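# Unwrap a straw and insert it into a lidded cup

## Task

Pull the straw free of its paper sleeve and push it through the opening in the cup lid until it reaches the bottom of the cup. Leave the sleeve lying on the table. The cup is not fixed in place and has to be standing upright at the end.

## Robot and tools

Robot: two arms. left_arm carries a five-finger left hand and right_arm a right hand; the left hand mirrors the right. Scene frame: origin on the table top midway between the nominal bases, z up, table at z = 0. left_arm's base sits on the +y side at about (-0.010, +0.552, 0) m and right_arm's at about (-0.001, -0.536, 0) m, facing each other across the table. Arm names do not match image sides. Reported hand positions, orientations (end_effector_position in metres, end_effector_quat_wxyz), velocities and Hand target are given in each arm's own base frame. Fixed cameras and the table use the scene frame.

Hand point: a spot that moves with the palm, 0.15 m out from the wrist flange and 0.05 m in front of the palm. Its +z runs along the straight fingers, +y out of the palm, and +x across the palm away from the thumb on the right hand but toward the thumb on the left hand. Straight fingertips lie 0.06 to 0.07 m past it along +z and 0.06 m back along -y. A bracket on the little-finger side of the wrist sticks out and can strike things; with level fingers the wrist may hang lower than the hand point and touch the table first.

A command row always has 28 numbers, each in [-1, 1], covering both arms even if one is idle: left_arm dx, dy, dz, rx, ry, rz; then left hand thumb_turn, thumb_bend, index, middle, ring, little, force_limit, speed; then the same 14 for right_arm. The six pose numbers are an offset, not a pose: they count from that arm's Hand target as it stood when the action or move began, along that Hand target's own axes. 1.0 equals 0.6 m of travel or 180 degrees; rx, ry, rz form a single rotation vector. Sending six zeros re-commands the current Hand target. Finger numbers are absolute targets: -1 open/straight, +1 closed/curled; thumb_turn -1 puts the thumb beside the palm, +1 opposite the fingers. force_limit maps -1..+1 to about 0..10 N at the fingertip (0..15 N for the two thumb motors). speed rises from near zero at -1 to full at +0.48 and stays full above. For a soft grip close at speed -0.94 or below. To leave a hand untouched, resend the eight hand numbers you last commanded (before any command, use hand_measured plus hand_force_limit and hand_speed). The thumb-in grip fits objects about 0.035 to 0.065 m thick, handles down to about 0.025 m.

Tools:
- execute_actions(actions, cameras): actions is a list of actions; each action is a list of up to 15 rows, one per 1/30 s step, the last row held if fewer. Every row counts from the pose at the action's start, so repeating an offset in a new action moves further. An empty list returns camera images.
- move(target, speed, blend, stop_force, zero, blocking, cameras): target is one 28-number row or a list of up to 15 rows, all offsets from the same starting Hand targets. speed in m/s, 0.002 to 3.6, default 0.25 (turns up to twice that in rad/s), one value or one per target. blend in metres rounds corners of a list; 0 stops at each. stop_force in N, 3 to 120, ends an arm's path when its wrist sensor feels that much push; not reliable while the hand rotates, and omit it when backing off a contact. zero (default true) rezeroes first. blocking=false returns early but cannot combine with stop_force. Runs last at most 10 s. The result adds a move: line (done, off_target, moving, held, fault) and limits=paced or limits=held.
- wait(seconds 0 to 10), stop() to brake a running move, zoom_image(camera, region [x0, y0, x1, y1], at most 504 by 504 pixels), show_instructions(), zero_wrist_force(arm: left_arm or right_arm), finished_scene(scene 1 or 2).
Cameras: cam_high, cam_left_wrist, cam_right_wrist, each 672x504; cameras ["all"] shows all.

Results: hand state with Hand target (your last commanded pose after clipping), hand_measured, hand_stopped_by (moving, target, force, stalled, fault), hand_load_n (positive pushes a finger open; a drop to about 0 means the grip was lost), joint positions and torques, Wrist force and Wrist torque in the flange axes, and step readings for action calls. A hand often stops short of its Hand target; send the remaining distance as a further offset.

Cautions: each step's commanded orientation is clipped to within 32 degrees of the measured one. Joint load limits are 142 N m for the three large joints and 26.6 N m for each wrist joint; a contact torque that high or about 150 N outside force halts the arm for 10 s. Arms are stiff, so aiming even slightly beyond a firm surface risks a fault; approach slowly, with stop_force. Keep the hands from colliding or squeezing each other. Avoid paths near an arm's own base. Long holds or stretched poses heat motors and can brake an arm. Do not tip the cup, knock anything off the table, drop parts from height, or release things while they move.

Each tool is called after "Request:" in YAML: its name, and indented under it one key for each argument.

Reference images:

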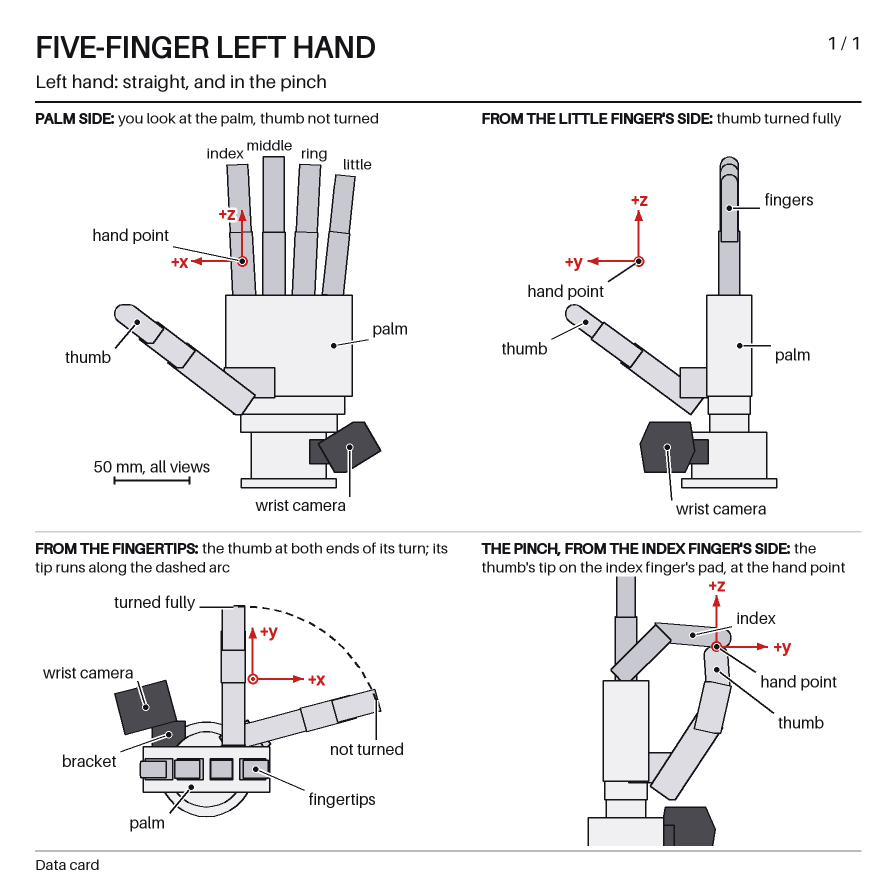

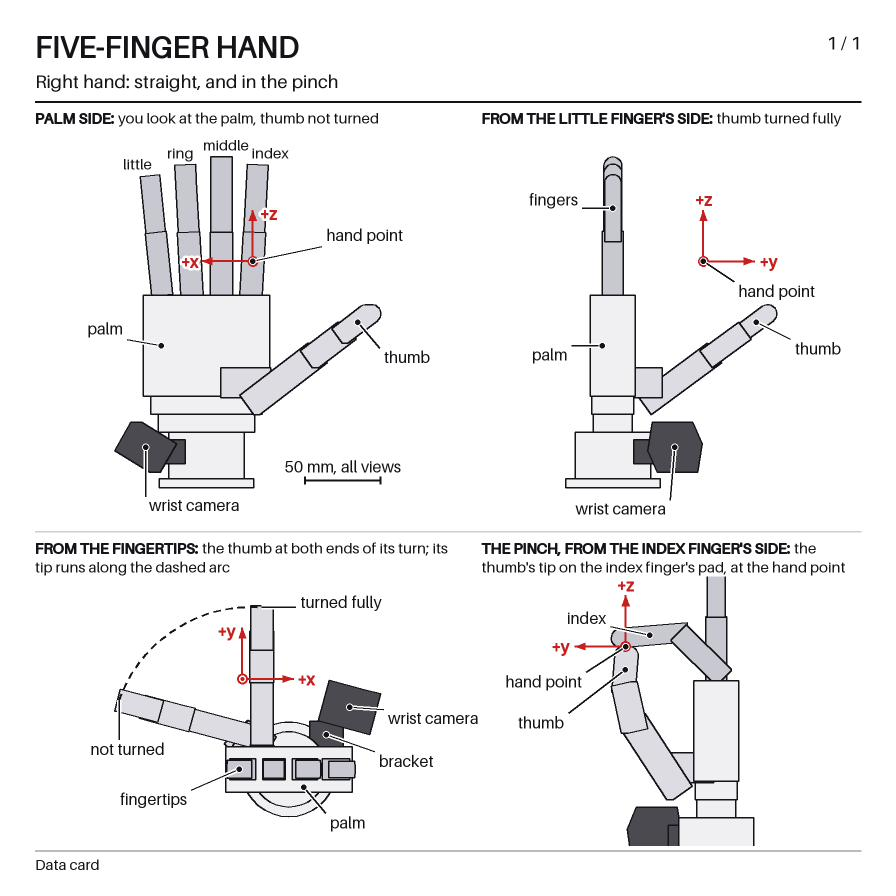

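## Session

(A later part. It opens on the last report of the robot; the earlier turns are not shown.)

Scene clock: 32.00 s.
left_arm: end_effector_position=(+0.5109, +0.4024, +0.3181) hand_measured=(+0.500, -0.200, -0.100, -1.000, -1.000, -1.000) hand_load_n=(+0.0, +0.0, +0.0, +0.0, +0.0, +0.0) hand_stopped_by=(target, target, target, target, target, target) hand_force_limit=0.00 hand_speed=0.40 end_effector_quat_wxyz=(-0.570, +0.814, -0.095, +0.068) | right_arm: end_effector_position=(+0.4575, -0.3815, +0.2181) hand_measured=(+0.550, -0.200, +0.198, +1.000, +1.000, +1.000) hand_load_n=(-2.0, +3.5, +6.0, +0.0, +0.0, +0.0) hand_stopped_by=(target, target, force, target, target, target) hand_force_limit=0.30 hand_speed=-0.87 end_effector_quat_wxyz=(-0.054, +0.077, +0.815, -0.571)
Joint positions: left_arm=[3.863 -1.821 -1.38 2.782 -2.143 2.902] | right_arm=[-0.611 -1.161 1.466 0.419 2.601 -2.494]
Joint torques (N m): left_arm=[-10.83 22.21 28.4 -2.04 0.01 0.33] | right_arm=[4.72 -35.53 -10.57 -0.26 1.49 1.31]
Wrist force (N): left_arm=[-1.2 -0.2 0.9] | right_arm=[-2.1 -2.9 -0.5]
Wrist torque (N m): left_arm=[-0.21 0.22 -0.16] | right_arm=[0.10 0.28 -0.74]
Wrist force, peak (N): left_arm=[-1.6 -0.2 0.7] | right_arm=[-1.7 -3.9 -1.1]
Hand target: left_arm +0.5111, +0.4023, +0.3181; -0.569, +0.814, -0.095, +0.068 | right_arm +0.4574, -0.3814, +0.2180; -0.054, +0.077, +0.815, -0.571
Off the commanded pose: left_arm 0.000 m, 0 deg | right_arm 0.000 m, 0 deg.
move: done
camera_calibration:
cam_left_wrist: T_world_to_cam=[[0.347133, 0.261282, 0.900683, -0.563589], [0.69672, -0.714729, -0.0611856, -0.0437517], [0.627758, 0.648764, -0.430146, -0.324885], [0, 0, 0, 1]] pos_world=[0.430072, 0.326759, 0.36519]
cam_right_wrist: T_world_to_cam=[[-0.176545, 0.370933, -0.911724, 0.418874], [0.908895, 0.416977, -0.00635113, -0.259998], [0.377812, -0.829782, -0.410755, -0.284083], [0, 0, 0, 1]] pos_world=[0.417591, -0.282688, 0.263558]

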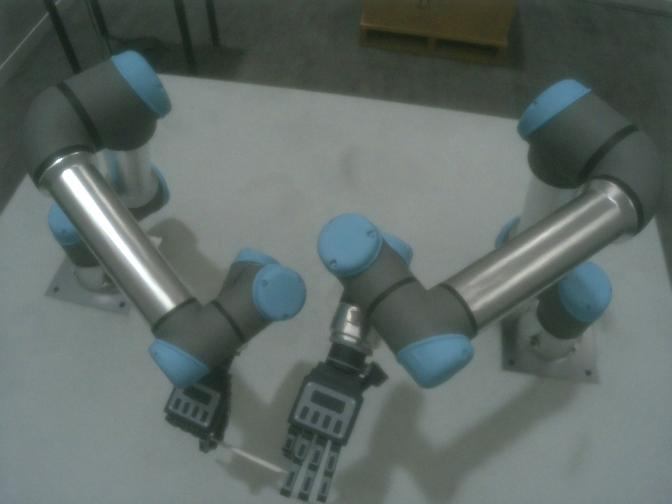

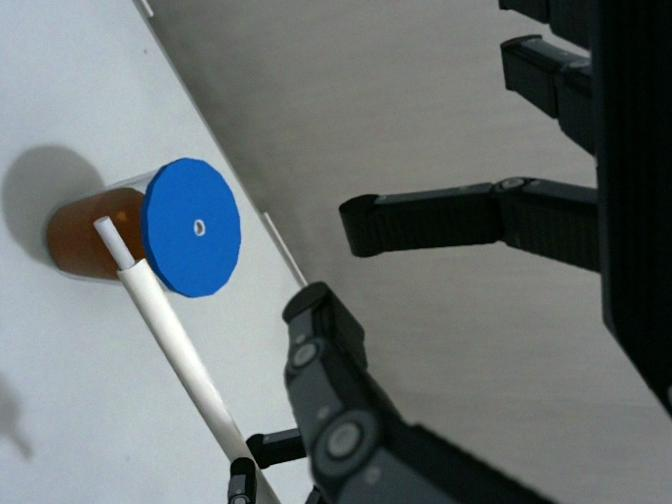

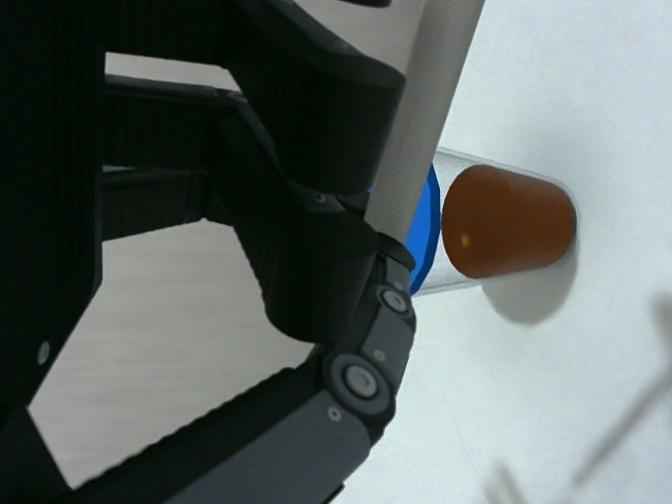

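Request:
move:
  target: [0.0023,0.0693,0.0823,0,0,0,0.5,-0.2,-0.1,-1,-1,-1,0,0.4,0,0,0,0,0,0,0.55,-0.2,0.45,1,1,1,0.3,-0.87]
  speed: 0.12
  cameras: ["cam_left_wrist"]

Scene clock: 33.57 s.
left_arm: end_effector_position=(+0.5200, +0.4333, +0.2621) hand_measured=(+0.500, -0.200, -0.100, -1.000, -1.000, -1.000) hand_load_n=(+0.0, +0.0, +0.0, +0.0, +0.0, +0.0) hand_stopped_by=(target, target, target, target, target, target) hand_force_limit=0.00 hand_speed=0.40 end_effector_quat_wxyz=(-0.569, +0.814, -0.095, +0.068) | right_arm: end_effector_position=(+0.4574, -0.3814, +0.2180) hand_measured=(+0.550, -0.200, +0.198, +1.000, +1.000, +1.000) hand_load_n=(-2.0, +3.5, +6.0, +0.0, +0.0, +0.0) hand_stopped_by=(target, target, force, target, target, target) hand_force_limit=0.30 hand_speed=-0.87 end_effector_quat_wxyz=(-0.054, +0.077, +0.815, -0.571)
Joint positions: left_arm=[3.899 -1.889 -1.434 2.913 -2.109 2.919] | right_arm=[-0.611 -1.161 1.466 0.419 2.601 -2.494]
Joint torques (N m): left_arm=[-11.04 38.62 27.19 0.31 -2.8 -0.89] | right_arm=[6.79 -37.22 -10.29 3.16 3.53 1.28]
Wrist force (N): left_arm=[-1.2 -0.1 0.9] | right_arm=[-2.1 -2.7 -0.6]
Wrist torque (N m): left_arm=[-0.22 0.24 -0.24] | right_arm=[0.13 0.26 -0.72]
Wrist force, peak (N): left_arm=[-1.2 0.6 1.7] | right_arm=[-2.0 -3.0 -0.8]
Hand target: left_arm +0.5201, +0.4333, +0.2621; -0.569, +0.814, -0.095, +0.068 | right_arm +0.4574, -0.3814, +0.2180; -0.054, +0.077, +0.815, -0.571
Off the commanded pose: left_arm 0.000 m, 0 deg | right_arm 0.000 m, 0 deg.
move: done
camera_calibration:
cam_left_wrist: T_world_to_cam=[[0.34749, 0.26147, 0.900491, -0.524549], [0.696438, -0.715008, -0.0611357, -0.0312231], [0.627874, 0.64838, -0.430556, -0.374518], [0, 0, 0, 1]] pos_world=[0.439171, 0.357659, 0.309192]
Images, in order (width x height): cam_left_wrist 672x504.

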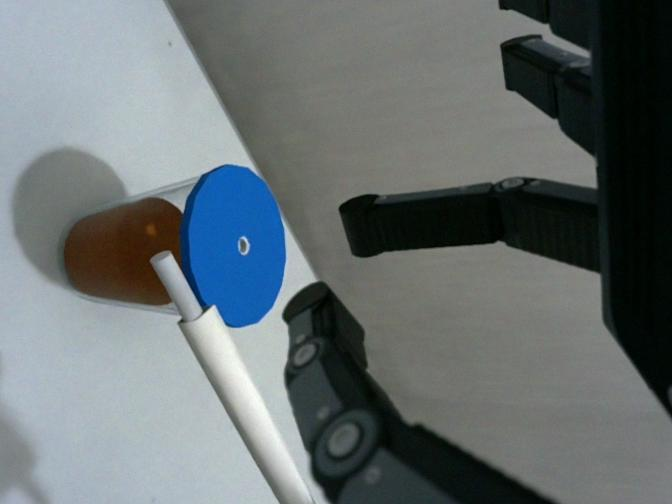

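Request:
move:
  target:
    - [0,0.0713,0.0233,0,0,0,0.5,-0.2,-0.1,-1,-1,-1,0.4,-0.85,0,0,0,0,0,0,0.55,-0.2,0.45,1,1,1,0.3,-0.87]
    - [0,0.0713,0.0233,0,0,0,0.5,-0.2,0.45,-1,-1,-1,0.4,-0.85,0,0,0,0,0,0,0.55,-0.2,0.45,1,1,1,0.3,-0.87]
  speed: 0.06
  cameras: ["cam_left_wrist"]

Request:
zoom_image:
  camera: "cam_left_wrist"
  region: [200, 150, 450, 400]

Scene clock: 36.30 s.
left_arm: end_effector_position=(+0.5198, +0.4318, +0.2171) hand_measured=(+0.500, -0.200, +0.284, -1.000, -1.000, -1.000) hand_load_n=(-0.5, +1.0, +10.0, +0.0, +0.0, +0.0) hand_stopped_by=(target, target, force, target, target, target) hand_force_limit=0.40 hand_speed=-0.85 end_effector_quat_wxyz=(-0.569, +0.814, -0.095, +0.068) | right_arm: end_effector_position=(+0.4574, -0.3814, +0.2180) hand_measured=(+0.550, -0.200, +0.198, +1.000, +1.000, +1.000) hand_load_n=(-2.0, +3.5, +6.0, +0.5, +0.0, +0.0) hand_stopped_by=(target, target, force, target, target, target) hand_force_limit=0.30 hand_speed=-0.87 end_effector_quat_wxyz=(-0.054, +0.077, +0.815, -0.571)
Joint positions: left_arm=[3.896 -1.911 -1.521 3.022 -2.111 2.918] | right_arm=[-0.611 -1.161 1.466 0.419 2.601 -2.494]
Joint torques (N m): left_arm=[2.89 46.62 27.23 2.32 1.22 0.67] | right_arm=[7.81 -44.75 -9.78 3.11 3.68 1.26]
Wrist force (N): left_arm=[-1.1 -0.3 1.0] | right_arm=[-2.1 -2.8 -0.6]
Wrist torque (N m): left_arm=[-0.23 0.20 -0.16] | right_arm=[0.12 0.27 -0.73]
Wrist force, peak (N): left_arm=[-1.5 -0.7 1.0] | right_arm=[-2.2 -3.1 -0.6]
Hand target: left_arm +0.5198, +0.4318, +0.2171; -0.569, +0.814, -0.095, +0.068 | right_arm +0.4574, -0.3814, +0.2180; -0.054, +0.077, +0.815, -0.571
Off the commanded pose: left_arm 0.000 m, 0 deg | right_arm 0.000 m, 0 deg.
move: done
camera_calibration:
cam_left_wrist: T_world_to_cam=[[0.347337, 0.261315, 0.900595, -0.48347], [0.696448, -0.714998, -0.0611397, -0.0349144], [0.627947, 0.648453, -0.430338, -0.392911], [0, 0, 0, 1]] pos_world=[0.438971, 0.356159, 0.264191]
Images, in order (width x height): cam_left_wrist 672x504.

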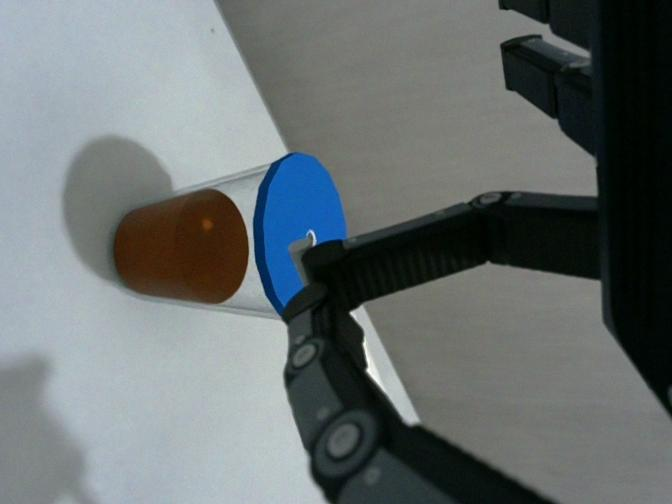

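Scaled by 2.016 from the camera's 672x504 image, which has a finer 960x720 frame.

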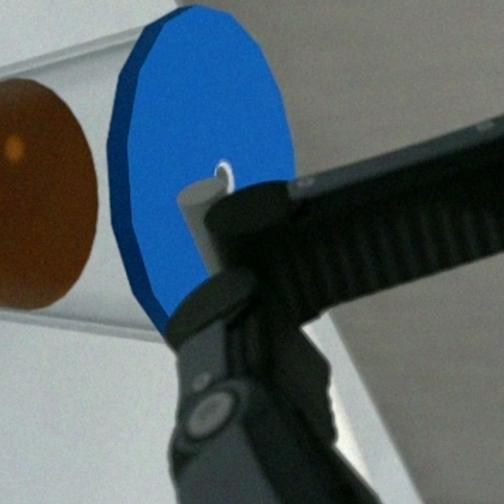

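Request:
move:
  target:
    - [0,0,0,0,0,0,0.5,-0.2,-0.1,-1,-1,-1,0.4,0.2,0,0,0,0,0,0,0.55,-0.2,0.45,1,1,1,0.3,-0.87]
    - [0,0.0132,0.0048,0,0,0,0.5,-0.2,-0.1,-1,-1,-1,0.4,-0.85,0,0,0,0,0,0,0.55,-0.2,0.45,1,1,1,0.3,-0.87]
  speed: 0.04
  cameras: ["cam_left_wrist"]

Request:
zoom_image:
  camera: "cam_left_wrist"
  region: [200, 150, 450, 400]

Scene clock: 38.23 s.
left_arm: end_effector_position=(+0.5198, +0.4318, +0.2087) hand_measured=(+0.500, -0.200, -0.100, -1.000, -1.000, -1.000) hand_load_n=(+0.0, +0.0, +0.0, +0.0, +0.0, +0.0) hand_stopped_by=(target, target, target, target, target, target) hand_force_limit=0.40 hand_speed=-0.85 end_effector_quat_wxyz=(-0.569, +0.814, -0.095, +0.068) | right_arm: end_effector_position=(+0.4574, -0.3814, +0.2180) hand_measured=(+0.550, -0.200, +0.198, +1.000, +1.000, +1.000) hand_load_n=(-1.5, +3.5, +6.0, +0.0, +0.0, +0.0) hand_stopped_by=(target, target, force, target, target, target) hand_force_limit=0.30 hand_speed=-0.87 end_effector_quat_wxyz=(-0.054, +0.077, +0.815, -0.571)
Joint positions: left_arm=[3.897 -1.917 -1.535 3.042 -2.111 2.918] | right_arm=[-0.611 -1.161 1.466 0.419 2.601 -2.494]
Joint torques (N m): left_arm=[-4.63 46.64 27.67 -2.04 -1.76 -0.97] | right_arm=[6.89 -49.1 -10.21 3.1 3.48 1.19]
Wrist force (N): left_arm=[-1.1 0.0 0.9] | right_arm=[-2.0 -2.8 -0.5]
Wrist torque (N m): left_arm=[-0.19 0.23 -0.18] | right_arm=[0.13 0.27 -0.73]
Wrist force, peak (N): left_arm=[-1.6 -0.2 1.2] | right_arm=[-2.0 -3.1 -0.6]
Hand target: left_arm +0.5198, +0.4318, +0.2087; -0.569, +0.814, -0.095, +0.068 | right_arm +0.4574, -0.3814, +0.2180; -0.054, +0.077, +0.815, -0.571
Off the commanded pose: left_arm 0.000 m, 0 deg | right_arm 0.000 m, 0 deg.
move: done
camera_calibration:
cam_left_wrist: T_world_to_cam=[[0.347337, 0.261315, 0.900595, -0.475815], [0.696448, -0.714998, -0.0611397, -0.0354341], [0.627947, 0.648453, -0.430338, -0.396569], [0, 0, 0, 1]] pos_world=[0.438971, 0.356159, 0.255691]
Images, in order (width x height): cam_left_wrist 672x504.

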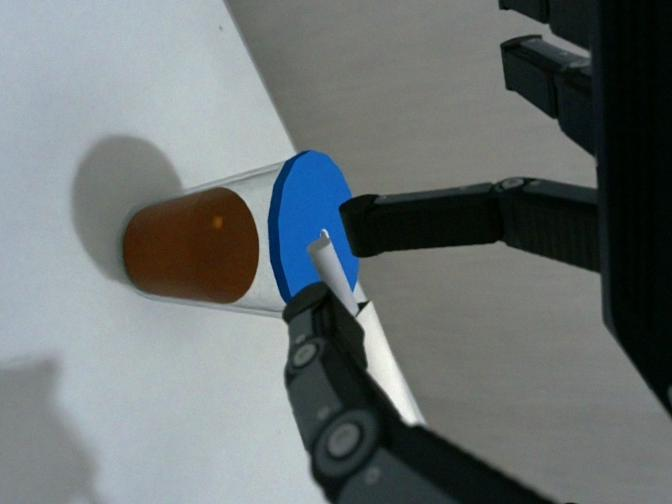

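Scaled by 2.016 from the camera's 672x504 image, which has a finer 960x720 frame.

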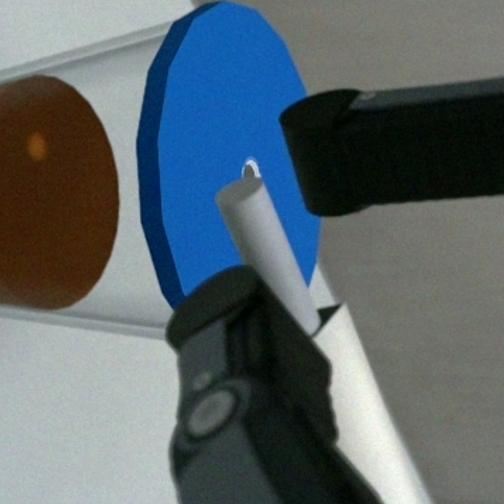

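Request:
move:
  target: [0,0,0,0,0,0,0.5,-0.2,0.45,-1,-1,-1,0.4,-0.85,0,0,0,0,0,0,0.55,-0.2,0.45,1,1,1,0.3,-0.87]
  cameras: ["cam_left_wrist"]

Request:
zoom_image:
  camera: "cam_left_wrist"
  region: [200, 150, 450, 400]

Scene clock: 39.43 s.
left_arm: end_effector_position=(+0.5198, +0.4318, +0.2087) hand_measured=(+0.500, -0.202, +0.202, -1.000, -1.000, -1.000) hand_load_n=(-0.5, +4.0, +7.5, +0.0, +0.0, +0.0) hand_stopped_by=(target, target, force, target, target, target) hand_force_limit=0.40 hand_speed=-0.85 end_effector_quat_wxyz=(-0.569, +0.814, -0.095, +0.068) | right_arm: end_effector_position=(+0.4574, -0.3814, +0.2180) hand_measured=(+0.550, -0.202, +0.198, +1.000, +1.000, +1.000) hand_load_n=(-3.0, +4.5, +6.5, +0.0, +0.0, +0.0) hand_stopped_by=(target, target, force, target, target, target) hand_force_limit=0.30 hand_speed=-0.87 end_effector_quat_wxyz=(-0.054, +0.077, +0.815, -0.571)
Joint positions: left_arm=[3.896 -1.917 -1.535 3.042 -2.111 2.918] | right_arm=[-0.611 -1.161 1.466 0.419 2.601 -2.494]
Joint torques (N m): left_arm=[-10.75 47.08 26.47 -1.61 -2.64 -0.87] | right_arm=[6.91 -49.77 -10.78 2.99 3.25 1.24]
Wrist force (N): left_arm=[-1.2 -0.6 1.5] | right_arm=[-2.2 -2.6 -1.3]
Wrist torque (N m): left_arm=[-0.26 0.24 -0.19] | right_arm=[0.13 0.22 -0.75]
Wrist force, peak (N): left_arm=[-1.1 -0.4 1.7] | right_arm=[-2.4 -2.8 -1.2]
Hand target: left_arm +0.5198, +0.4318, +0.2087; -0.569, +0.814, -0.095, +0.068 | right_arm +0.4574, -0.3814, +0.2180; -0.054, +0.077, +0.815, -0.571
Off the commanded pose: left_arm 0.000 m, 0 deg | right_arm 0.000 m, 0 deg.
move: done
camera_calibration:
cam_left_wrist: T_world_to_cam=[[0.347337, 0.261315, 0.900595, -0.475905], [0.696448, -0.714998, -0.0611397, -0.035428], [0.627947, 0.648453, -0.430338, -0.396526], [0, 0, 0, 1]] pos_world=[0.438971, 0.356159, 0.255791]
Images, in order (width x height): cam_left_wrist 672x504.

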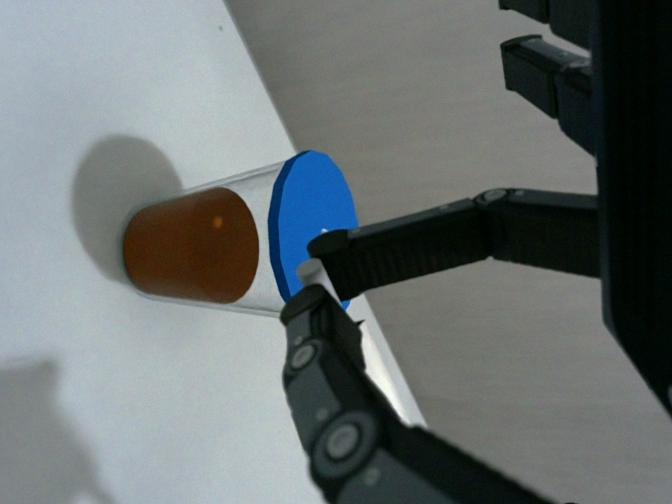

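Scaled by 2.016 from the camera's 672x504 image, which has a finer 960x720 frame.

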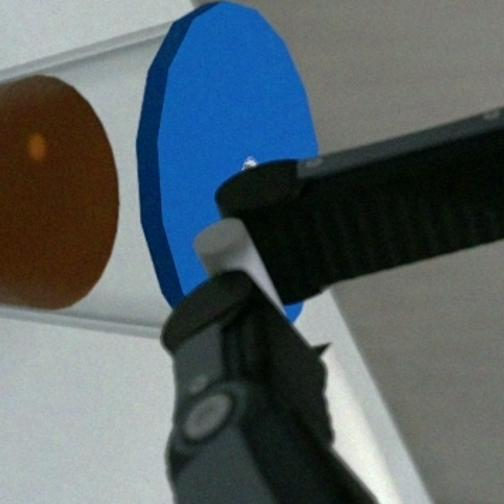

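Request:
move:
  target:
    - [0,0,0,0,0,0,0.5,0.1,0.45,-1,-1,-1,0.5,-0.85,0,0,0,0,0,0,0.55,-0.2,0.5,1,1,1,0.8,-0.87]
    - [0,0,0,0,0,0,0.5,0.1,0.45,-1,-1,-1,0.5,-0.85,0,0,0,0,0,0,0.55,0.1,0.5,1,1,1,0.5,-0.85]
    - [-0.05,0,0,0,0,0,0.5,0.1,0.45,-1,-1,-1,0.5,-0.85,0.05,0,0,0,0,0,0.55,0.1,0.5,1,1,1,0.5,-0.85]
  speed: 0.04
  cameras: ["all"]

Request:
zoom_image:
  camera: "cam_high"
  region: [150, 350, 380, 504]

Scene clock: 44.13 s.
left_arm: end_effector_position=(+0.4907, +0.4388, +0.2087) hand_measured=(+0.500, +0.100, +0.204, -1.000, -1.000, -1.000) hand_load_n=(+0.0, +0.5, +0.0, +0.0, +0.0, +0.0) hand_stopped_by=(target, target, force, target, target, target) hand_force_limit=0.50 hand_speed=-0.85 end_effector_quat_wxyz=(-0.570, +0.813, -0.095, +0.069) end_effector_velocity=(+0.000, +0.000, +0.000) end_effector_angular_velocity=(+0.000, +0.002, +0.004) | right_arm: end_effector_position=(+0.4280, -0.3759, +0.2181) hand_measured=(+0.550, +0.098, +0.208, +1.000, +1.000, +1.000) hand_load_n=(+0.0, +2.0, +2.0, +0.0, +0.0, +0.0) hand_stopped_by=(target, target, force, target, target, target) hand_force_limit=0.50 hand_speed=-0.85 end_effector_quat_wxyz=(-0.054, +0.077, +0.815, -0.571) end_effector_velocity=(+0.001, +0.000, +0.000) end_effector_angular_velocity=(+0.002, +0.000, +0.000)
Joint positions: left_arm=[3.951 -1.863 -1.608 3.073 -2.061 2.943] | right_arm=[-0.639 -1.237 1.567 0.364 2.58 -2.528]
Joint velocities: left_arm=[-0.001 -0.002 0.003 -0.003 -0.005 -0.001] | right_arm=[0.001 0.003 -0.003 0.005 0 0.004]
Joint torques (N m): left_arm=[-11.29 23.22 28.74 -1.86 -2.77 -1.13] | right_arm=[9.45 -23.19 -23.88 3.34 3.28 1.3]
Wrist force (N): left_arm=[-1.3 -0.1 1.0] | right_arm=[-2.0 -2.8 -0.6]
Wrist torque (N m): left_arm=[-0.18 0.26 -0.20] | right_arm=[0.13 0.27 -0.70]
Wrist force, peak (N): left_arm=[-2.2 0.0 1.7] | right_arm=[-2.5 -3.0 -0.7]
Hand target: left_arm +0.4907, +0.4388, +0.2086; -0.569, +0.814, -0.095, +0.068 | right_arm +0.4280, -0.3758, +0.2181; -0.054, +0.077, +0.815, -0.571
Off the commanded pose: left_arm 0.000 m, 0 deg | right_arm 0.000 m, 0 deg.
move: done
camera_calibration:
cam_left_wrist: T_world_to_cam=[[0.347185, 0.261076, 0.900723, -0.467474], [0.696395, -0.715047, -0.0611693, -0.0100396], [0.628089, 0.648496, -0.430066, -0.382873], [0, 0, 0, 1]] pos_world=[0.40977, 0.363159, 0.25579]
cam_right_wrist: T_world_to_cam=[[-0.176469, 0.370897, -0.911753, 0.411575], [0.908855, 0.417066, -0.00624729, -0.235599], [0.377944, -0.829754, -0.410691, -0.268389], [0, 0, 0, 1]] pos_world=[0.388191, -0.277088, 0.263558]

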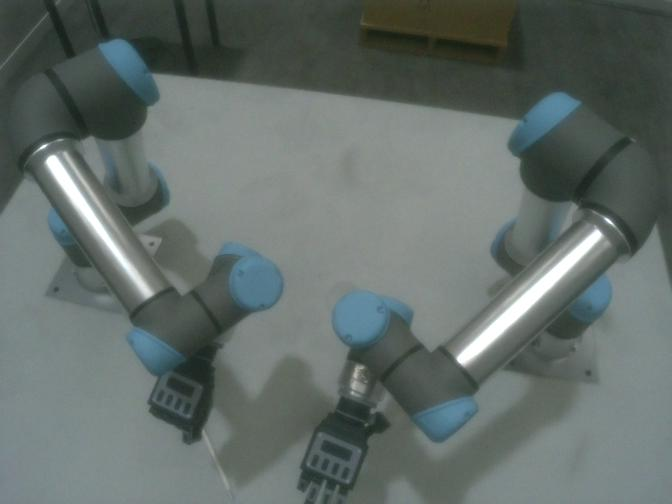

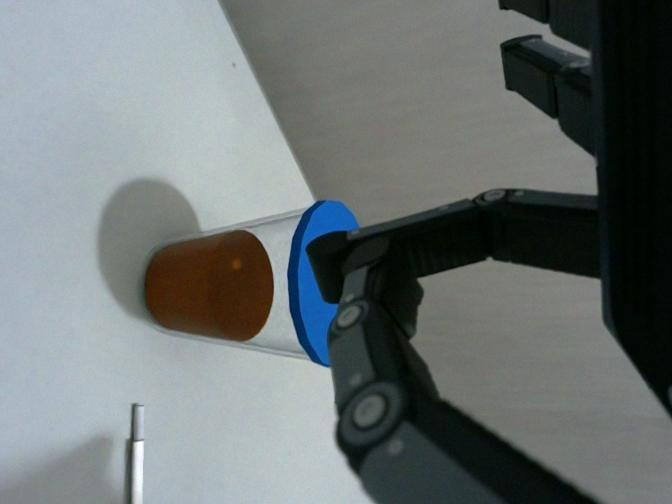

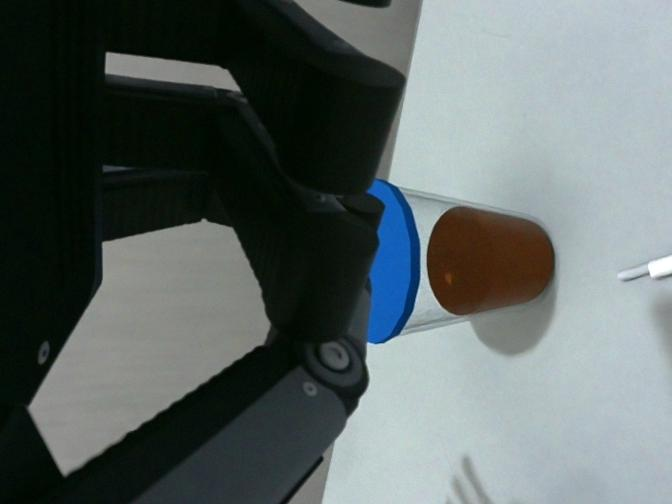

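Scaled by 2.191 from the camera's 672x504 image, which has a finer 960x720 frame.

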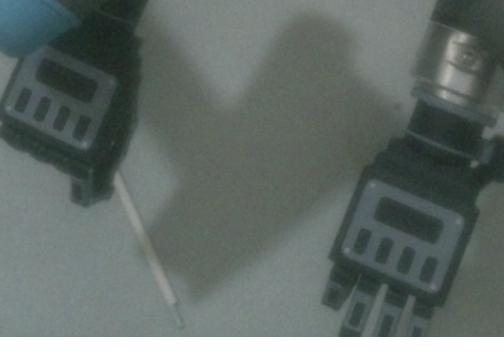

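Request:
move:
  target:
    - [0,-0.1,-0.04,0,0,0,0.65,-0.2,-0.1,-1,-1,-1,0,0.3,0.4152,-0.1037,-0.1053,0,0,0,0.5,-0.2,-0.1,-1,-1,-1,0,0.3]
    - [0.3907,0.2618,0.0538,0,0.2063,0.0751,0.65,-0.2,-0.1,-1,-1,-1,0,0.3,0.4152,-0.1037,-0.1053,0,0,0,0.5,-0.2,-0.1,-1,-1,-1,0,0.3]
  speed: 0.25
  cameras: ["all"]

Scene clock: 49.23 s.
left_arm: end_effector_position=(+0.7135, +0.3612, +0.0507) hand_measured=(+0.650, -0.200, -0.100, -1.000, -1.000, -1.000) hand_load_n=(+0.0, +0.0, +0.0, +0.0, +0.0, +0.0) hand_stopped_by=(target, target, target, target, target, target) hand_force_limit=0.00 hand_speed=0.30 end_effector_quat_wxyz=(-0.514, +0.733, -0.365, +0.257) | right_arm: end_effector_position=(+0.1905, -0.2918, +0.2983) hand_measured=(+0.500, -0.200, -0.100, -1.000, -1.000, -1.000) hand_load_n=(+0.0, +0.0, +0.0, +0.0, +0.0, +0.0) hand_stopped_by=(target, target, target, target, target, target) hand_force_limit=0.00 hand_speed=0.30 end_effector_quat_wxyz=(-0.054, +0.077, +0.815, -0.571)
Joint positions: left_arm=[3.828 -2.253 -1.443 3.348 -1.532 3.154] | right_arm=[-1.031 -2.01 2.054 0.409 2.247 -2.847]
Joint torques (N m): left_arm=[8.1 37.29 21.83 0.88 2.1 0.29] | right_arm=[-10.01 -14.91 -11.62 1.99 -1.01 -0.9]
Wrist force (N): left_arm=[-0.8 -0.6 0.5] | right_arm=[-2.1 -2.7 -0.7]
Wrist torque (N m): left_arm=[-0.25 0.22 -0.11] | right_arm=[0.14 0.29 -0.78]
Wrist force, peak (N): left_arm=[-2.6 -1.3 0.1] | right_arm=[-3.6 -2.8 -0.5]
Hand target: left_arm +0.7136, +0.3613, +0.0506; -0.514, +0.733, -0.365, +0.257 | right_arm +0.1905, -0.2918, +0.2983; -0.054, +0.077, +0.815, -0.571
Off the commanded pose: left_arm 0.000 m, 0 deg | right_arm 0.000 m, 0 deg.
move: done
camera_calibration:
cam_left_wrist: T_world_to_cam=[[0.433383, -0.0207852, 0.90097, -0.341905], [0.082581, -0.994612, -0.0626684, 0.308581], [0.897418, 0.101562, -0.429331, -0.53525], [0, 0, 0, 1]] pos_world=[0.603036, 0.354174, 0.0975848]
cam_right_wrist: T_world_to_cam=[[-0.176684, 0.371016, -0.911663, 0.411691], [0.908897, 0.416971, -0.00645451, -0.0541813], [0.377742, -0.829748, -0.410887, -0.0757291], [0, 0, 0, 1]] pos_world=[0.15059, -0.192988, 0.343858]

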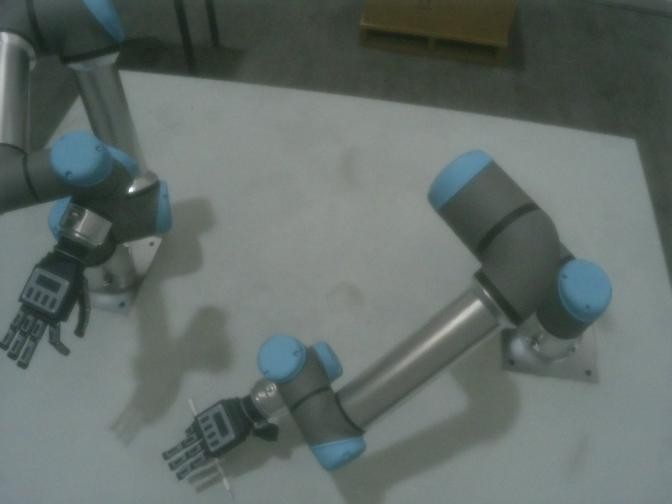

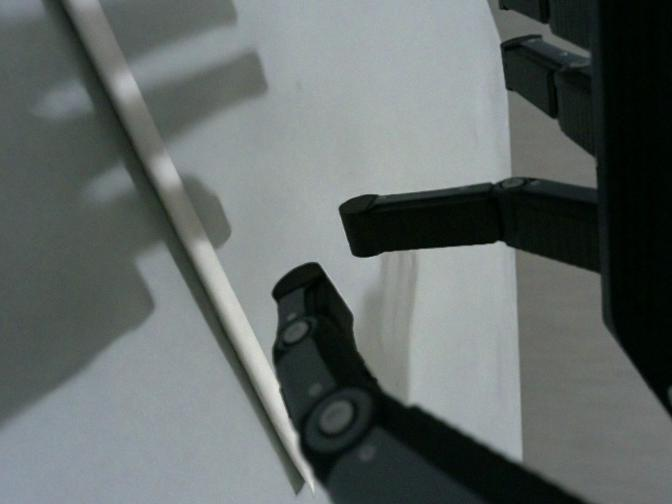

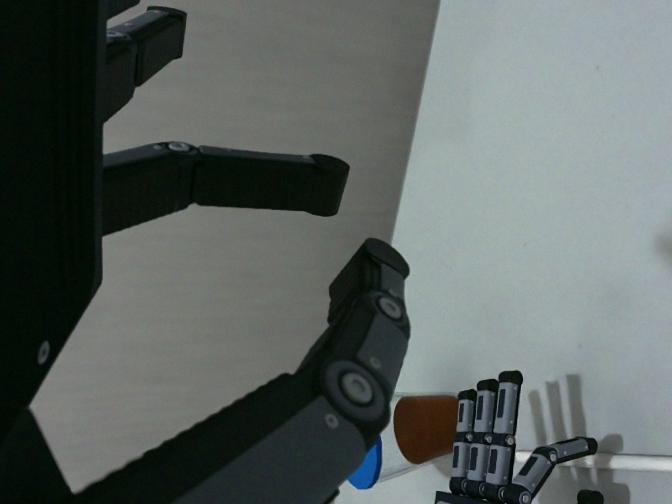

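Request:
move:
  target: [0,0.0595,0.0315,0,0,0,0.65,-0.2,-0.1,-1,-1,-1,0,0.3,0,0,0,0,0,0,0.5,-0.2,-0.1,-1,-1,-1,0,0.3]
  speed: 0.03
  stop_force: 3

Request:
move:
  target: [0,-0.0018,-0.0006,0,0,0,0.65,-0.2,0.45,-1,-1,-1,0.2,-0.85,0,0,0,0,0,0,0.5,-0.2,-0.1,-1,-1,-1,0,0.3]
  speed: 0.03
  cameras: ["cam_left_wrist"]

Request:
move:
  target: [0,-0.0783,-0.0285,0,0,0,0.65,-0.2,0.45,-1,-1,-1,0.2,-0.85,0,0,0,0,0,0,0.5,-0.2,-0.1,-1,-1,-1,0,0.3]
  speed: 0.06
  cameras: ["cam_left_wrist","cam_right_wrist"]

Scene clock: 51.83 s.
left_arm: end_effector_position=(+0.7178, +0.3643, +0.0134) hand_measured=(+0.650, -0.198, -0.100, -1.000, -1.000, -1.000) hand_load_n=(+0.0, -2.0, +0.0, +0.0, -0.5, +0.0) hand_stopped_by=(target, target, target, target, target, target) hand_force_limit=0.00 hand_speed=0.30 end_effector_quat_wxyz=(-0.514, +0.733, -0.365, +0.257) | right_arm: end_effector_position=(+0.1905, -0.2918, +0.2983) hand_measured=(+0.500, -0.200, -0.100, -1.000, -1.000, -1.000) hand_load_n=(+0.0, +0.0, +0.0, +0.0, +0.0, +0.0) hand_stopped_by=(target, target, target, target, target, target) hand_force_limit=0.00 hand_speed=0.30 end_effector_quat_wxyz=(-0.054, +0.077, +0.815, -0.571)
Joint positions: left_arm=[3.828 -2.312 -1.447 3.412 -1.532 3.153] | right_arm=[-1.031 -2.01 2.054 0.409 2.247 -2.847]
Joint torques (N m): left_arm=[-4.36 50.62 7.34 2.39 -1.74 1.13] | right_arm=[-6.7 -13.5 -11.84 1.85 0.94 -0.22]
Wrist force (N): left_arm=[-0.5 -2.7 0.9] | right_arm=[-2.1 -2.9 -0.7]
Wrist torque (N m): left_arm=[-0.30 0.15 -0.05] | right_arm=[0.11 0.30 -0.78]
Wrist force, peak (N): left_arm=[-1.1 -19.4 -14.0] | right_arm=[-2.2 -2.9 -0.8]
Hand target: left_arm +0.7178, +0.3643, +0.0134; -0.514, +0.733, -0.365, +0.257 (not the last commanded pose) | right_arm +0.1905, -0.2918, +0.2983; -0.054, +0.077, +0.815, -0.571
Off the commanded pose: left_arm 0.003 m, 0 deg | right_arm 0.000 m, 0 deg.
move: contact (left_arm)

Scene clock: 52.87 s.
left_arm: end_effector_position=(+0.7178, +0.3643, +0.0145) hand_measured=(+0.650, -0.202, +0.216, -1.000, -1.000, -1.000) hand_load_n=(-1.0, +4.5, +8.5, +0.0, +0.0, +0.0) hand_stopped_by=(target, target, force, target, target, target) hand_force_limit=0.20 hand_speed=-0.85 end_effector_quat_wxyz=(-0.514, +0.733, -0.365, +0.257) | right_arm: end_effector_position=(+0.1905, -0.2918, +0.2983) hand_measured=(+0.500, -0.200, -0.100, -1.000, -1.000, -1.000) hand_load_n=(+0.0, +0.5, +0.0, +0.0, +0.0, +0.0) hand_stopped_by=(target, target, target, target, target, target) hand_force_limit=0.00 hand_speed=0.30 end_effector_quat_wxyz=(-0.054, +0.077, +0.815, -0.571)
Joint positions: left_arm=[3.828 -2.311 -1.446 3.409 -1.532 3.154] | right_arm=[-1.031 -2.01 2.054 0.409 2.247 -2.847]
Joint torques (N m): left_arm=[4.22 57.98 23.79 0.58 -0.61 1.26] | right_arm=[-5.93 -12.5 -11.72 1.8 1.78 -0.03]
Wrist force (N): left_arm=[-0.5 -2.0 0.3] | right_arm=[-2.1 -2.8 -0.7]
Wrist torque (N m): left_arm=[-0.31 0.14 -0.06] | right_arm=[0.13 0.29 -0.78]
Wrist force, peak (N): left_arm=[-0.5 -3.9 1.1] | right_arm=[-2.2 -3.0 -0.7]
Hand target: left_arm +0.7178, +0.3644, +0.0145; -0.514, +0.733, -0.365, +0.257 | right_arm +0.1905, -0.2918, +0.2983; -0.054, +0.077, +0.815, -0.571
Off the commanded pose: left_arm 0.000 m, 0 deg | right_arm 0.000 m, 0 deg.
move: done
camera_calibration:
cam_left_wrist: T_world_to_cam=[[0.433385, -0.0208718, 0.900967, -0.311147], [0.0823649, -0.99463, -0.062661, 0.309285], [0.897437, 0.101364, -0.429339, -0.554872], [0, 0, 0, 1]] pos_world=[0.607335, 0.357374, 0.0614848]
Images, in order (width x height): cam_left_wrist 672x504.

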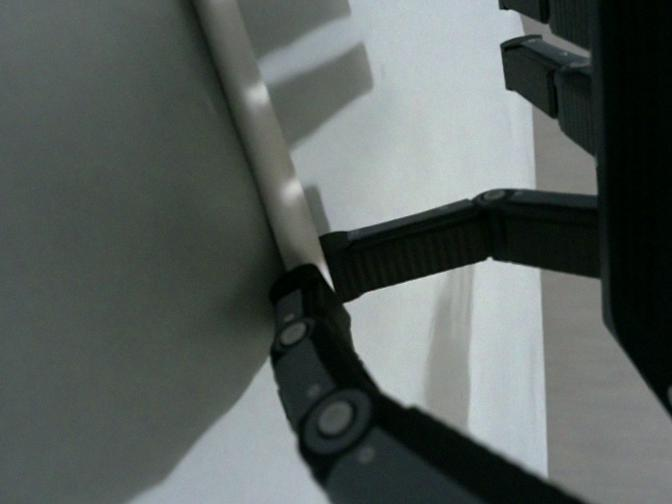

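Scene clock: 54.03 s.
left_arm: end_effector_position=(+0.7178, +0.3644, +0.0646) hand_measured=(+0.650, -0.202, +0.216, -1.000, -1.000, -1.000) hand_load_n=(-0.5, +4.5, +7.5, +0.0, +0.0, -0.5) hand_stopped_by=(target, target, force, target, target, target) hand_force_limit=0.20 hand_speed=-0.85 end_effector_quat_wxyz=(-0.514, +0.733, -0.365, +0.257) | right_arm: end_effector_position=(+0.1905, -0.2918, +0.2983) hand_measured=(+0.500, -0.200, -0.100, -1.000, -1.000, -1.000) hand_load_n=(+0.0, +0.0, +0.0, -0.5, +0.0, +0.0) hand_stopped_by=(target, target, target, target, target, target) hand_force_limit=0.00 hand_speed=0.30 end_effector_quat_wxyz=(-0.054, +0.077, +0.815, -0.571)
Joint positions: left_arm=[3.828 -2.247 -1.413 3.312 -1.532 3.154] | right_arm=[-1.031 -2.01 2.054 0.409 2.247 -2.847]
Joint torques (N m): left_arm=[7.75 37.86 10.51 3.4 2.26 1.43] | right_arm=[-4.99 -12.34 -11.97 1.68 2.74 0.3]
Wrist force (N): left_arm=[-0.6 -0.2 0.5] | right_arm=[-2.2 -3.0 -0.6]
Wrist torque (N m): left_arm=[-0.24 0.17 -0.11] | right_arm=[0.09 0.31 -0.80]
Wrist force, peak (N): left_arm=[-0.7 -1.8 0.3] | right_arm=[-2.0 -3.1 -0.8]
Hand target: left_arm +0.7177, +0.3644, +0.0645; -0.514, +0.733, -0.365, +0.257 | right_arm +0.1905, -0.2918, +0.2983; -0.054, +0.077, +0.815, -0.571
Off the commanded pose: left_arm 0.000 m, 0 deg | right_arm 0.000 m, 0 deg.
move: done
camera_calibration:
cam_left_wrist: T_world_to_cam=[[0.433191, -0.020982, 0.901058, -0.356092], [0.0823308, -0.994628, -0.062742, 0.312561], [0.897534, 0.101364, -0.429136, -0.533365], [0, 0, 0, 1]] pos_world=[0.607235, 0.357474, 0.111584]
cam_right_wrist: T_world_to_cam=[[-0.176684, 0.371016, -0.911663, 0.411691], [0.908897, 0.416971, -0.00645451, -0.0541813], [0.377742, -0.829748, -0.410887, -0.0757291], [0, 0, 0, 1]] pos_world=[0.15059, -0.192988, 0.343858]
Images, in order (width x height): cam_left_wrist 672x504, cam_right_wrist 672x504.

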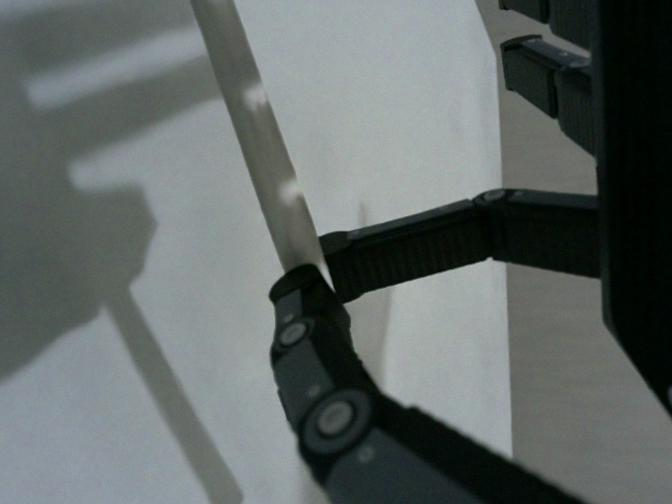

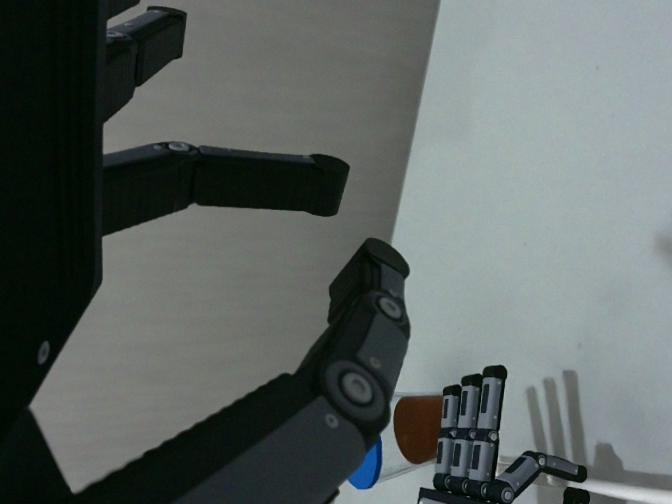

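Request:
move:
  target:
    - [0.0133,-0.1975,-0.3128,0,0.0997,0.0363,0.65,-0.2,0.45,-1,-1,-1,0.2,-0.85,0,0,0,0,0,0,0.5,-0.2,-0.1,-1,-1,-1,0,0.3]
    - [0.0133,-0.1975,-0.3128,0,0.0997,0.0363,0.65,-0.2,0.45,-1,-1,-1,0.2,-0.85,-0.5273,-0.0507,0.0333,0,-0.6345,-0.2309,0.5,-0.2,-0.1,-1,-1,-1,0,0.3]
  speed: [0.2,0.35]
  cameras: ["all"]

Scene clock: 59.50 s.
left_arm: end_effector_position=(+0.6136, +0.2764, +0.2398) hand_measured=(+0.650, -0.202, +0.216, -1.000, -1.000, -1.000) hand_load_n=(-0.5, +4.5, +7.5, +0.0, +0.0, +0.0) hand_stopped_by=(target, target, force, target, target, target) hand_force_limit=0.20 hand_speed=-0.85 end_effector_quat_wxyz=(-0.464, +0.662, -0.481, +0.339) | right_arm: end_effector_position=(+0.4958, -0.3795, +0.3199) hand_measured=(+0.500, -0.200, -0.100, -1.000, -1.000, -1.000) hand_load_n=(+0.0, +0.0, +0.0, +0.0, +0.0, +0.0) hand_stopped_by=(target, target, target, target, target, target) hand_force_limit=0.00 hand_speed=0.30 end_effector_quat_wxyz=(-0.471, +0.675, -0.465, +0.326) end_effector_velocity=(+0.001, +0.001, +0.000) end_effector_angular_velocity=(+0.002, +0.000, +0.003)
Joint positions: left_arm=[3.972 -1.822 -1.579 3.007 -1.086 3.332] | right_arm=[-1.242 -0.893 0.996 1.558 0.352 -4.809]
Joint velocities: left_arm=[within noise] | right_arm=[0.002 0.001 0 0.006 -0.001 -0.004]
Joint torques (N m): left_arm=[-10.85 43.26 28.31 -2.07 2.46 0.98] | right_arm=[-7.14 -35.65 -24.44 4.54 -3.44 -1.57]
Wrist force (N): left_arm=[-1.0 0.1 0.6] | right_arm=[-2.1 -3.0 -0.3]
Wrist torque (N m): left_arm=[-0.18 0.18 -0.10] | right_arm=[0.06 0.26 -0.76]
Wrist force, peak (N): left_arm=[-0.2 1.0 2.0] | right_arm=[-2.4 -3.2 -0.4]
Hand target: left_arm +0.6136, +0.2764, +0.2398; -0.464, +0.662, -0.481, +0.339 | right_arm +0.4958, -0.3796, +0.3198; -0.472, +0.674, -0.466, +0.326
Off the commanded pose: left_arm 0.000 m, 0 deg | right_arm 0.000 m, 0 deg.
move: done
camera_calibration:
cam_left_wrist: T_world_to_cam=[[0.402323, -0.162285, 0.900999, -0.412617], [-0.247612, -0.966772, -0.0635661, 0.439496], [0.881377, -0.197524, -0.429138, -0.263137], [0, 0, 0, 1]] pos_world=[0.506752, 0.305955, 0.286783]
cam_right_wrist: T_world_to_cam=[[-0.225909, -0.345028, -0.911, 0.270233], [-0.830842, 0.556488, -0.00472986, 0.619963], [0.508592, 0.755829, -0.412379, 0.282379], [0, 0, 0, 1]] pos_world=[0.432524, -0.465194, 0.365562]

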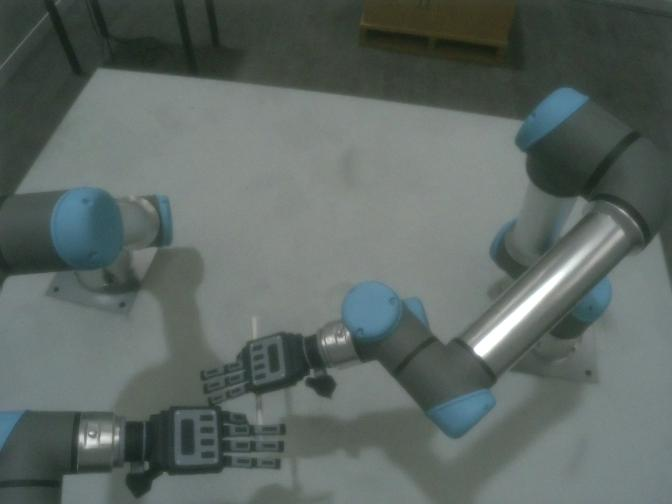

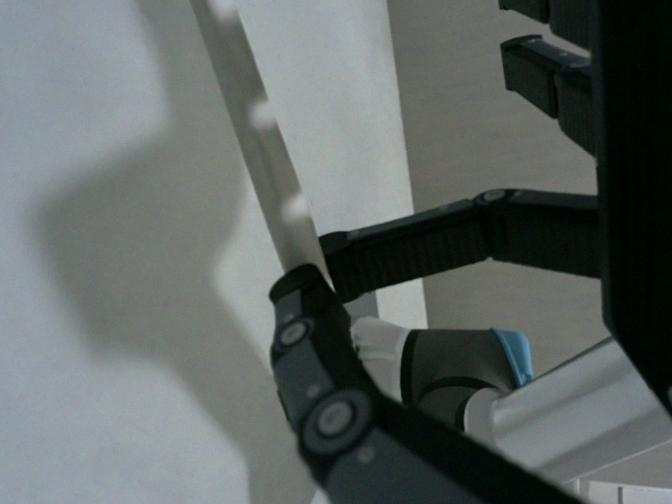

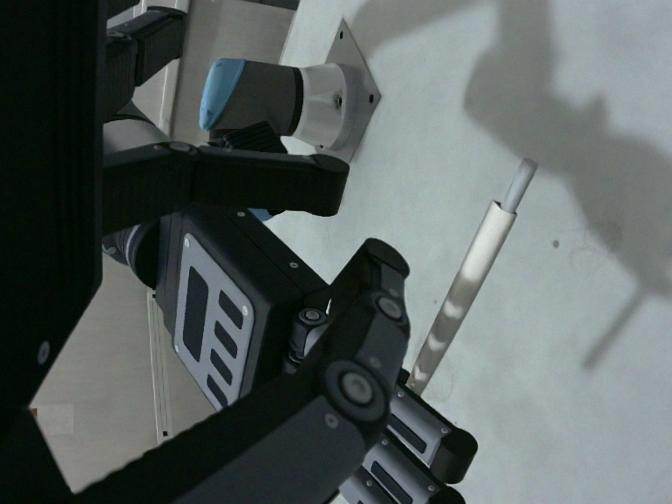

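Request:
move:
  target: [0,0,0,0,0,0,0.65,-0.2,0.45,-1,-1,-1,0.2,-0.85,-0.0108,0.047,0.0892,0,0,0,0.5,-0.2,-0.1,-1,-1,-1,0,0.3]
  speed: 0.12
  cameras: ["cam_right_wrist"]

Scene clock: 60.83 s.
left_arm: end_effector_position=(+0.6136, +0.2764, +0.2398) hand_measured=(+0.650, -0.202, +0.216, -1.000, -1.000, -1.000) hand_load_n=(-0.5, +5.0, +7.5, +0.0, +0.0, -0.5) hand_stopped_by=(target, target, force, target, target, target) hand_force_limit=0.20 hand_speed=-0.85 end_effector_quat_wxyz=(-0.464, +0.662, -0.481, +0.339) | right_arm: end_effector_position=(+0.5315, -0.3591, +0.2749) hand_measured=(+0.500, -0.200, -0.100, -1.000, -1.000, -1.000) hand_load_n=(+0.0, +0.0, +0.0, +0.0, +0.0, +0.0) hand_stopped_by=(target, target, target, target, target, target) hand_force_limit=0.00 hand_speed=0.30 end_effector_quat_wxyz=(-0.472, +0.674, -0.466, +0.326)
Joint positions: left_arm=[3.972 -1.822 -1.579 3.007 -1.086 3.332] | right_arm=[-1.169 -0.875 1.031 1.308 0.353 -4.598]
Joint torques (N m): left_arm=[-11.21 43.48 28.09 -2.06 2.58 1.01] | right_arm=[-3.6 -60.96 -23.8 0.11 -0.92 1.35]
Wrist force (N): left_arm=[-0.8 0.0 1.1] | right_arm=[-2.2 -3.3 -0.5]
Wrist torque (N m): left_arm=[-0.21 0.17 -0.09] | right_arm=[0.05 0.29 -0.69]
Wrist force, peak (N): left_arm=[-1.1 -0.2 1.1] | right_arm=[-2.1 -3.7 -1.5]
Hand target: left_arm +0.6136, +0.2764, +0.2398; -0.464, +0.662, -0.481, +0.339 | right_arm +0.5315, -0.3591, +0.2750; -0.472, +0.674, -0.466, +0.326
Off the commanded pose: left_arm 0.000 m, 0 deg | right_arm 0.000 m, 0 deg.
move: done
camera_calibration:
cam_right_wrist: T_world_to_cam=[[-0.226097, -0.344653, -0.911095, 0.244628], [-0.830857, 0.556469, -0.00431775, 0.637924], [0.508484, 0.756014, -0.412173, 0.230312], [0, 0, 0, 1]] pos_world=[0.468223, -0.444792, 0.320562]
Images, in order (width x height): cam_right_wrist 672x504.

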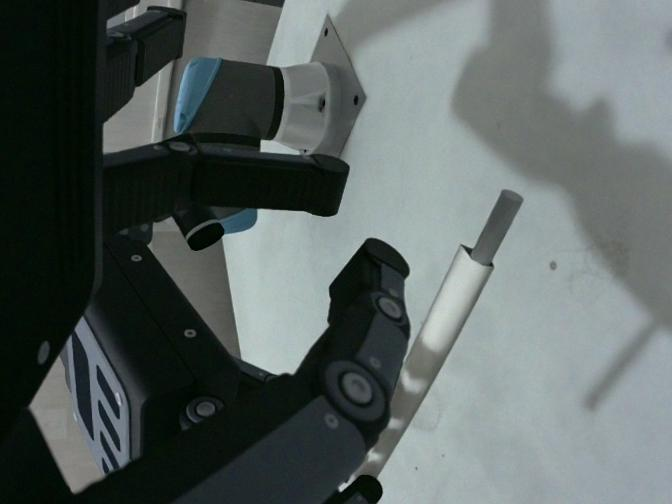

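Request:
move:
  target:
    - [0,0,0,0,0,0,0.65,-0.2,0.45,-1,-1,-1,0.2,-0.85,0.005,0.0725,0.0247,0,0,0,0.5,-0.2,-0.1,-1,-1,-1,0.4,-0.85]
    - [0,0,0,0,0,0,0.65,-0.2,0.45,-1,-1,-1,0.2,-0.85,0.005,0.0725,0.0247,0,0,0,0.5,-0.2,0.45,-1,-1,-1,0.4,-0.85]
  speed: 0.06
  cameras: ["cam_right_wrist"]

Request:
zoom_image:
  camera: "cam_right_wrist"
  region: [240, 130, 490, 380]

Scene clock: 63.53 s.
left_arm: end_effector_position=(+0.6136, +0.2764, +0.2398) hand_measured=(+0.650, -0.202, +0.216, -1.000, -1.000, -1.000) hand_load_n=(-2.0, +4.5, +8.0, +0.0, +0.0, +0.0) hand_stopped_by=(target, target, force, target, target, target) hand_force_limit=0.20 hand_speed=-0.85 end_effector_quat_wxyz=(-0.464, +0.662, -0.481, +0.339) | right_arm: end_effector_position=(+0.5316, -0.3623, +0.2290) hand_measured=(+0.500, -0.200, +0.272, -1.000, -1.000, -1.000) hand_load_n=(-0.5, +0.5, +6.5, +0.0, +0.0, +0.0) hand_stopped_by=(target, target, force, target, target, target) hand_force_limit=0.40 hand_speed=-0.85 end_effector_quat_wxyz=(-0.472, +0.674, -0.466, +0.326)
Joint positions: left_arm=[3.972 -1.822 -1.579 3.007 -1.086 3.332] | right_arm=[-1.171 -0.843 1.095 1.216 0.352 -4.604]
Joint torques (N m): left_arm=[-10.5 43.63 27.62 -1.99 2.38 0.94] | right_arm=[2.95 -61.3 -23.44 2.77 -2.83 1.34]
Wrist force (N): left_arm=[-0.8 -0.5 1.1] | right_arm=[-2.2 -2.9 -0.1]
Wrist torque (N m): left_arm=[-0.25 0.21 -0.04] | right_arm=[0.12 0.31 -0.69]
Wrist force, peak (N): left_arm=[-1.1 -0.4 1.3] | right_arm=[-2.3 -4.1 -0.9]
Hand target: left_arm +0.6136, +0.2764, +0.2398; -0.464, +0.662, -0.481, +0.339 | right_arm +0.5316, -0.3623, +0.2290; -0.472, +0.674, -0.466, +0.326
Off the commanded pose: left_arm 0.000 m, 0 deg | right_arm 0.000 m, 0 deg.
move: done
camera_calibration:
cam_right_wrist: T_world_to_cam=[[-0.2259, -0.34481, -0.911085, 0.201562], [-0.830774, 0.556591, -0.00466045, 0.6397], [0.508708, 0.755852, -0.412193, 0.21359], [0, 0, 0, 1]] pos_world=[0.468324, -0.447993, 0.274662]
Images, in order (width x height): cam_right_wrist 672x504.

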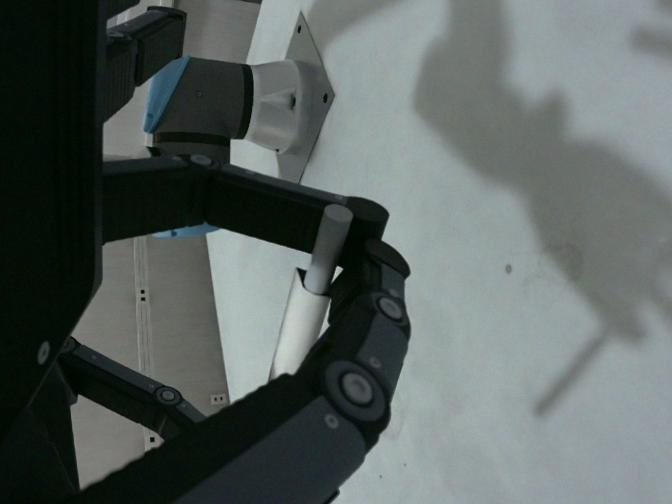

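Scaled by 2.016 from the camera's 672x504 image, which has a finer 960x720 frame.

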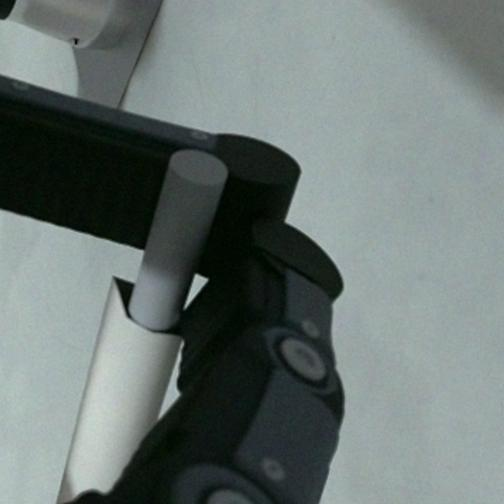

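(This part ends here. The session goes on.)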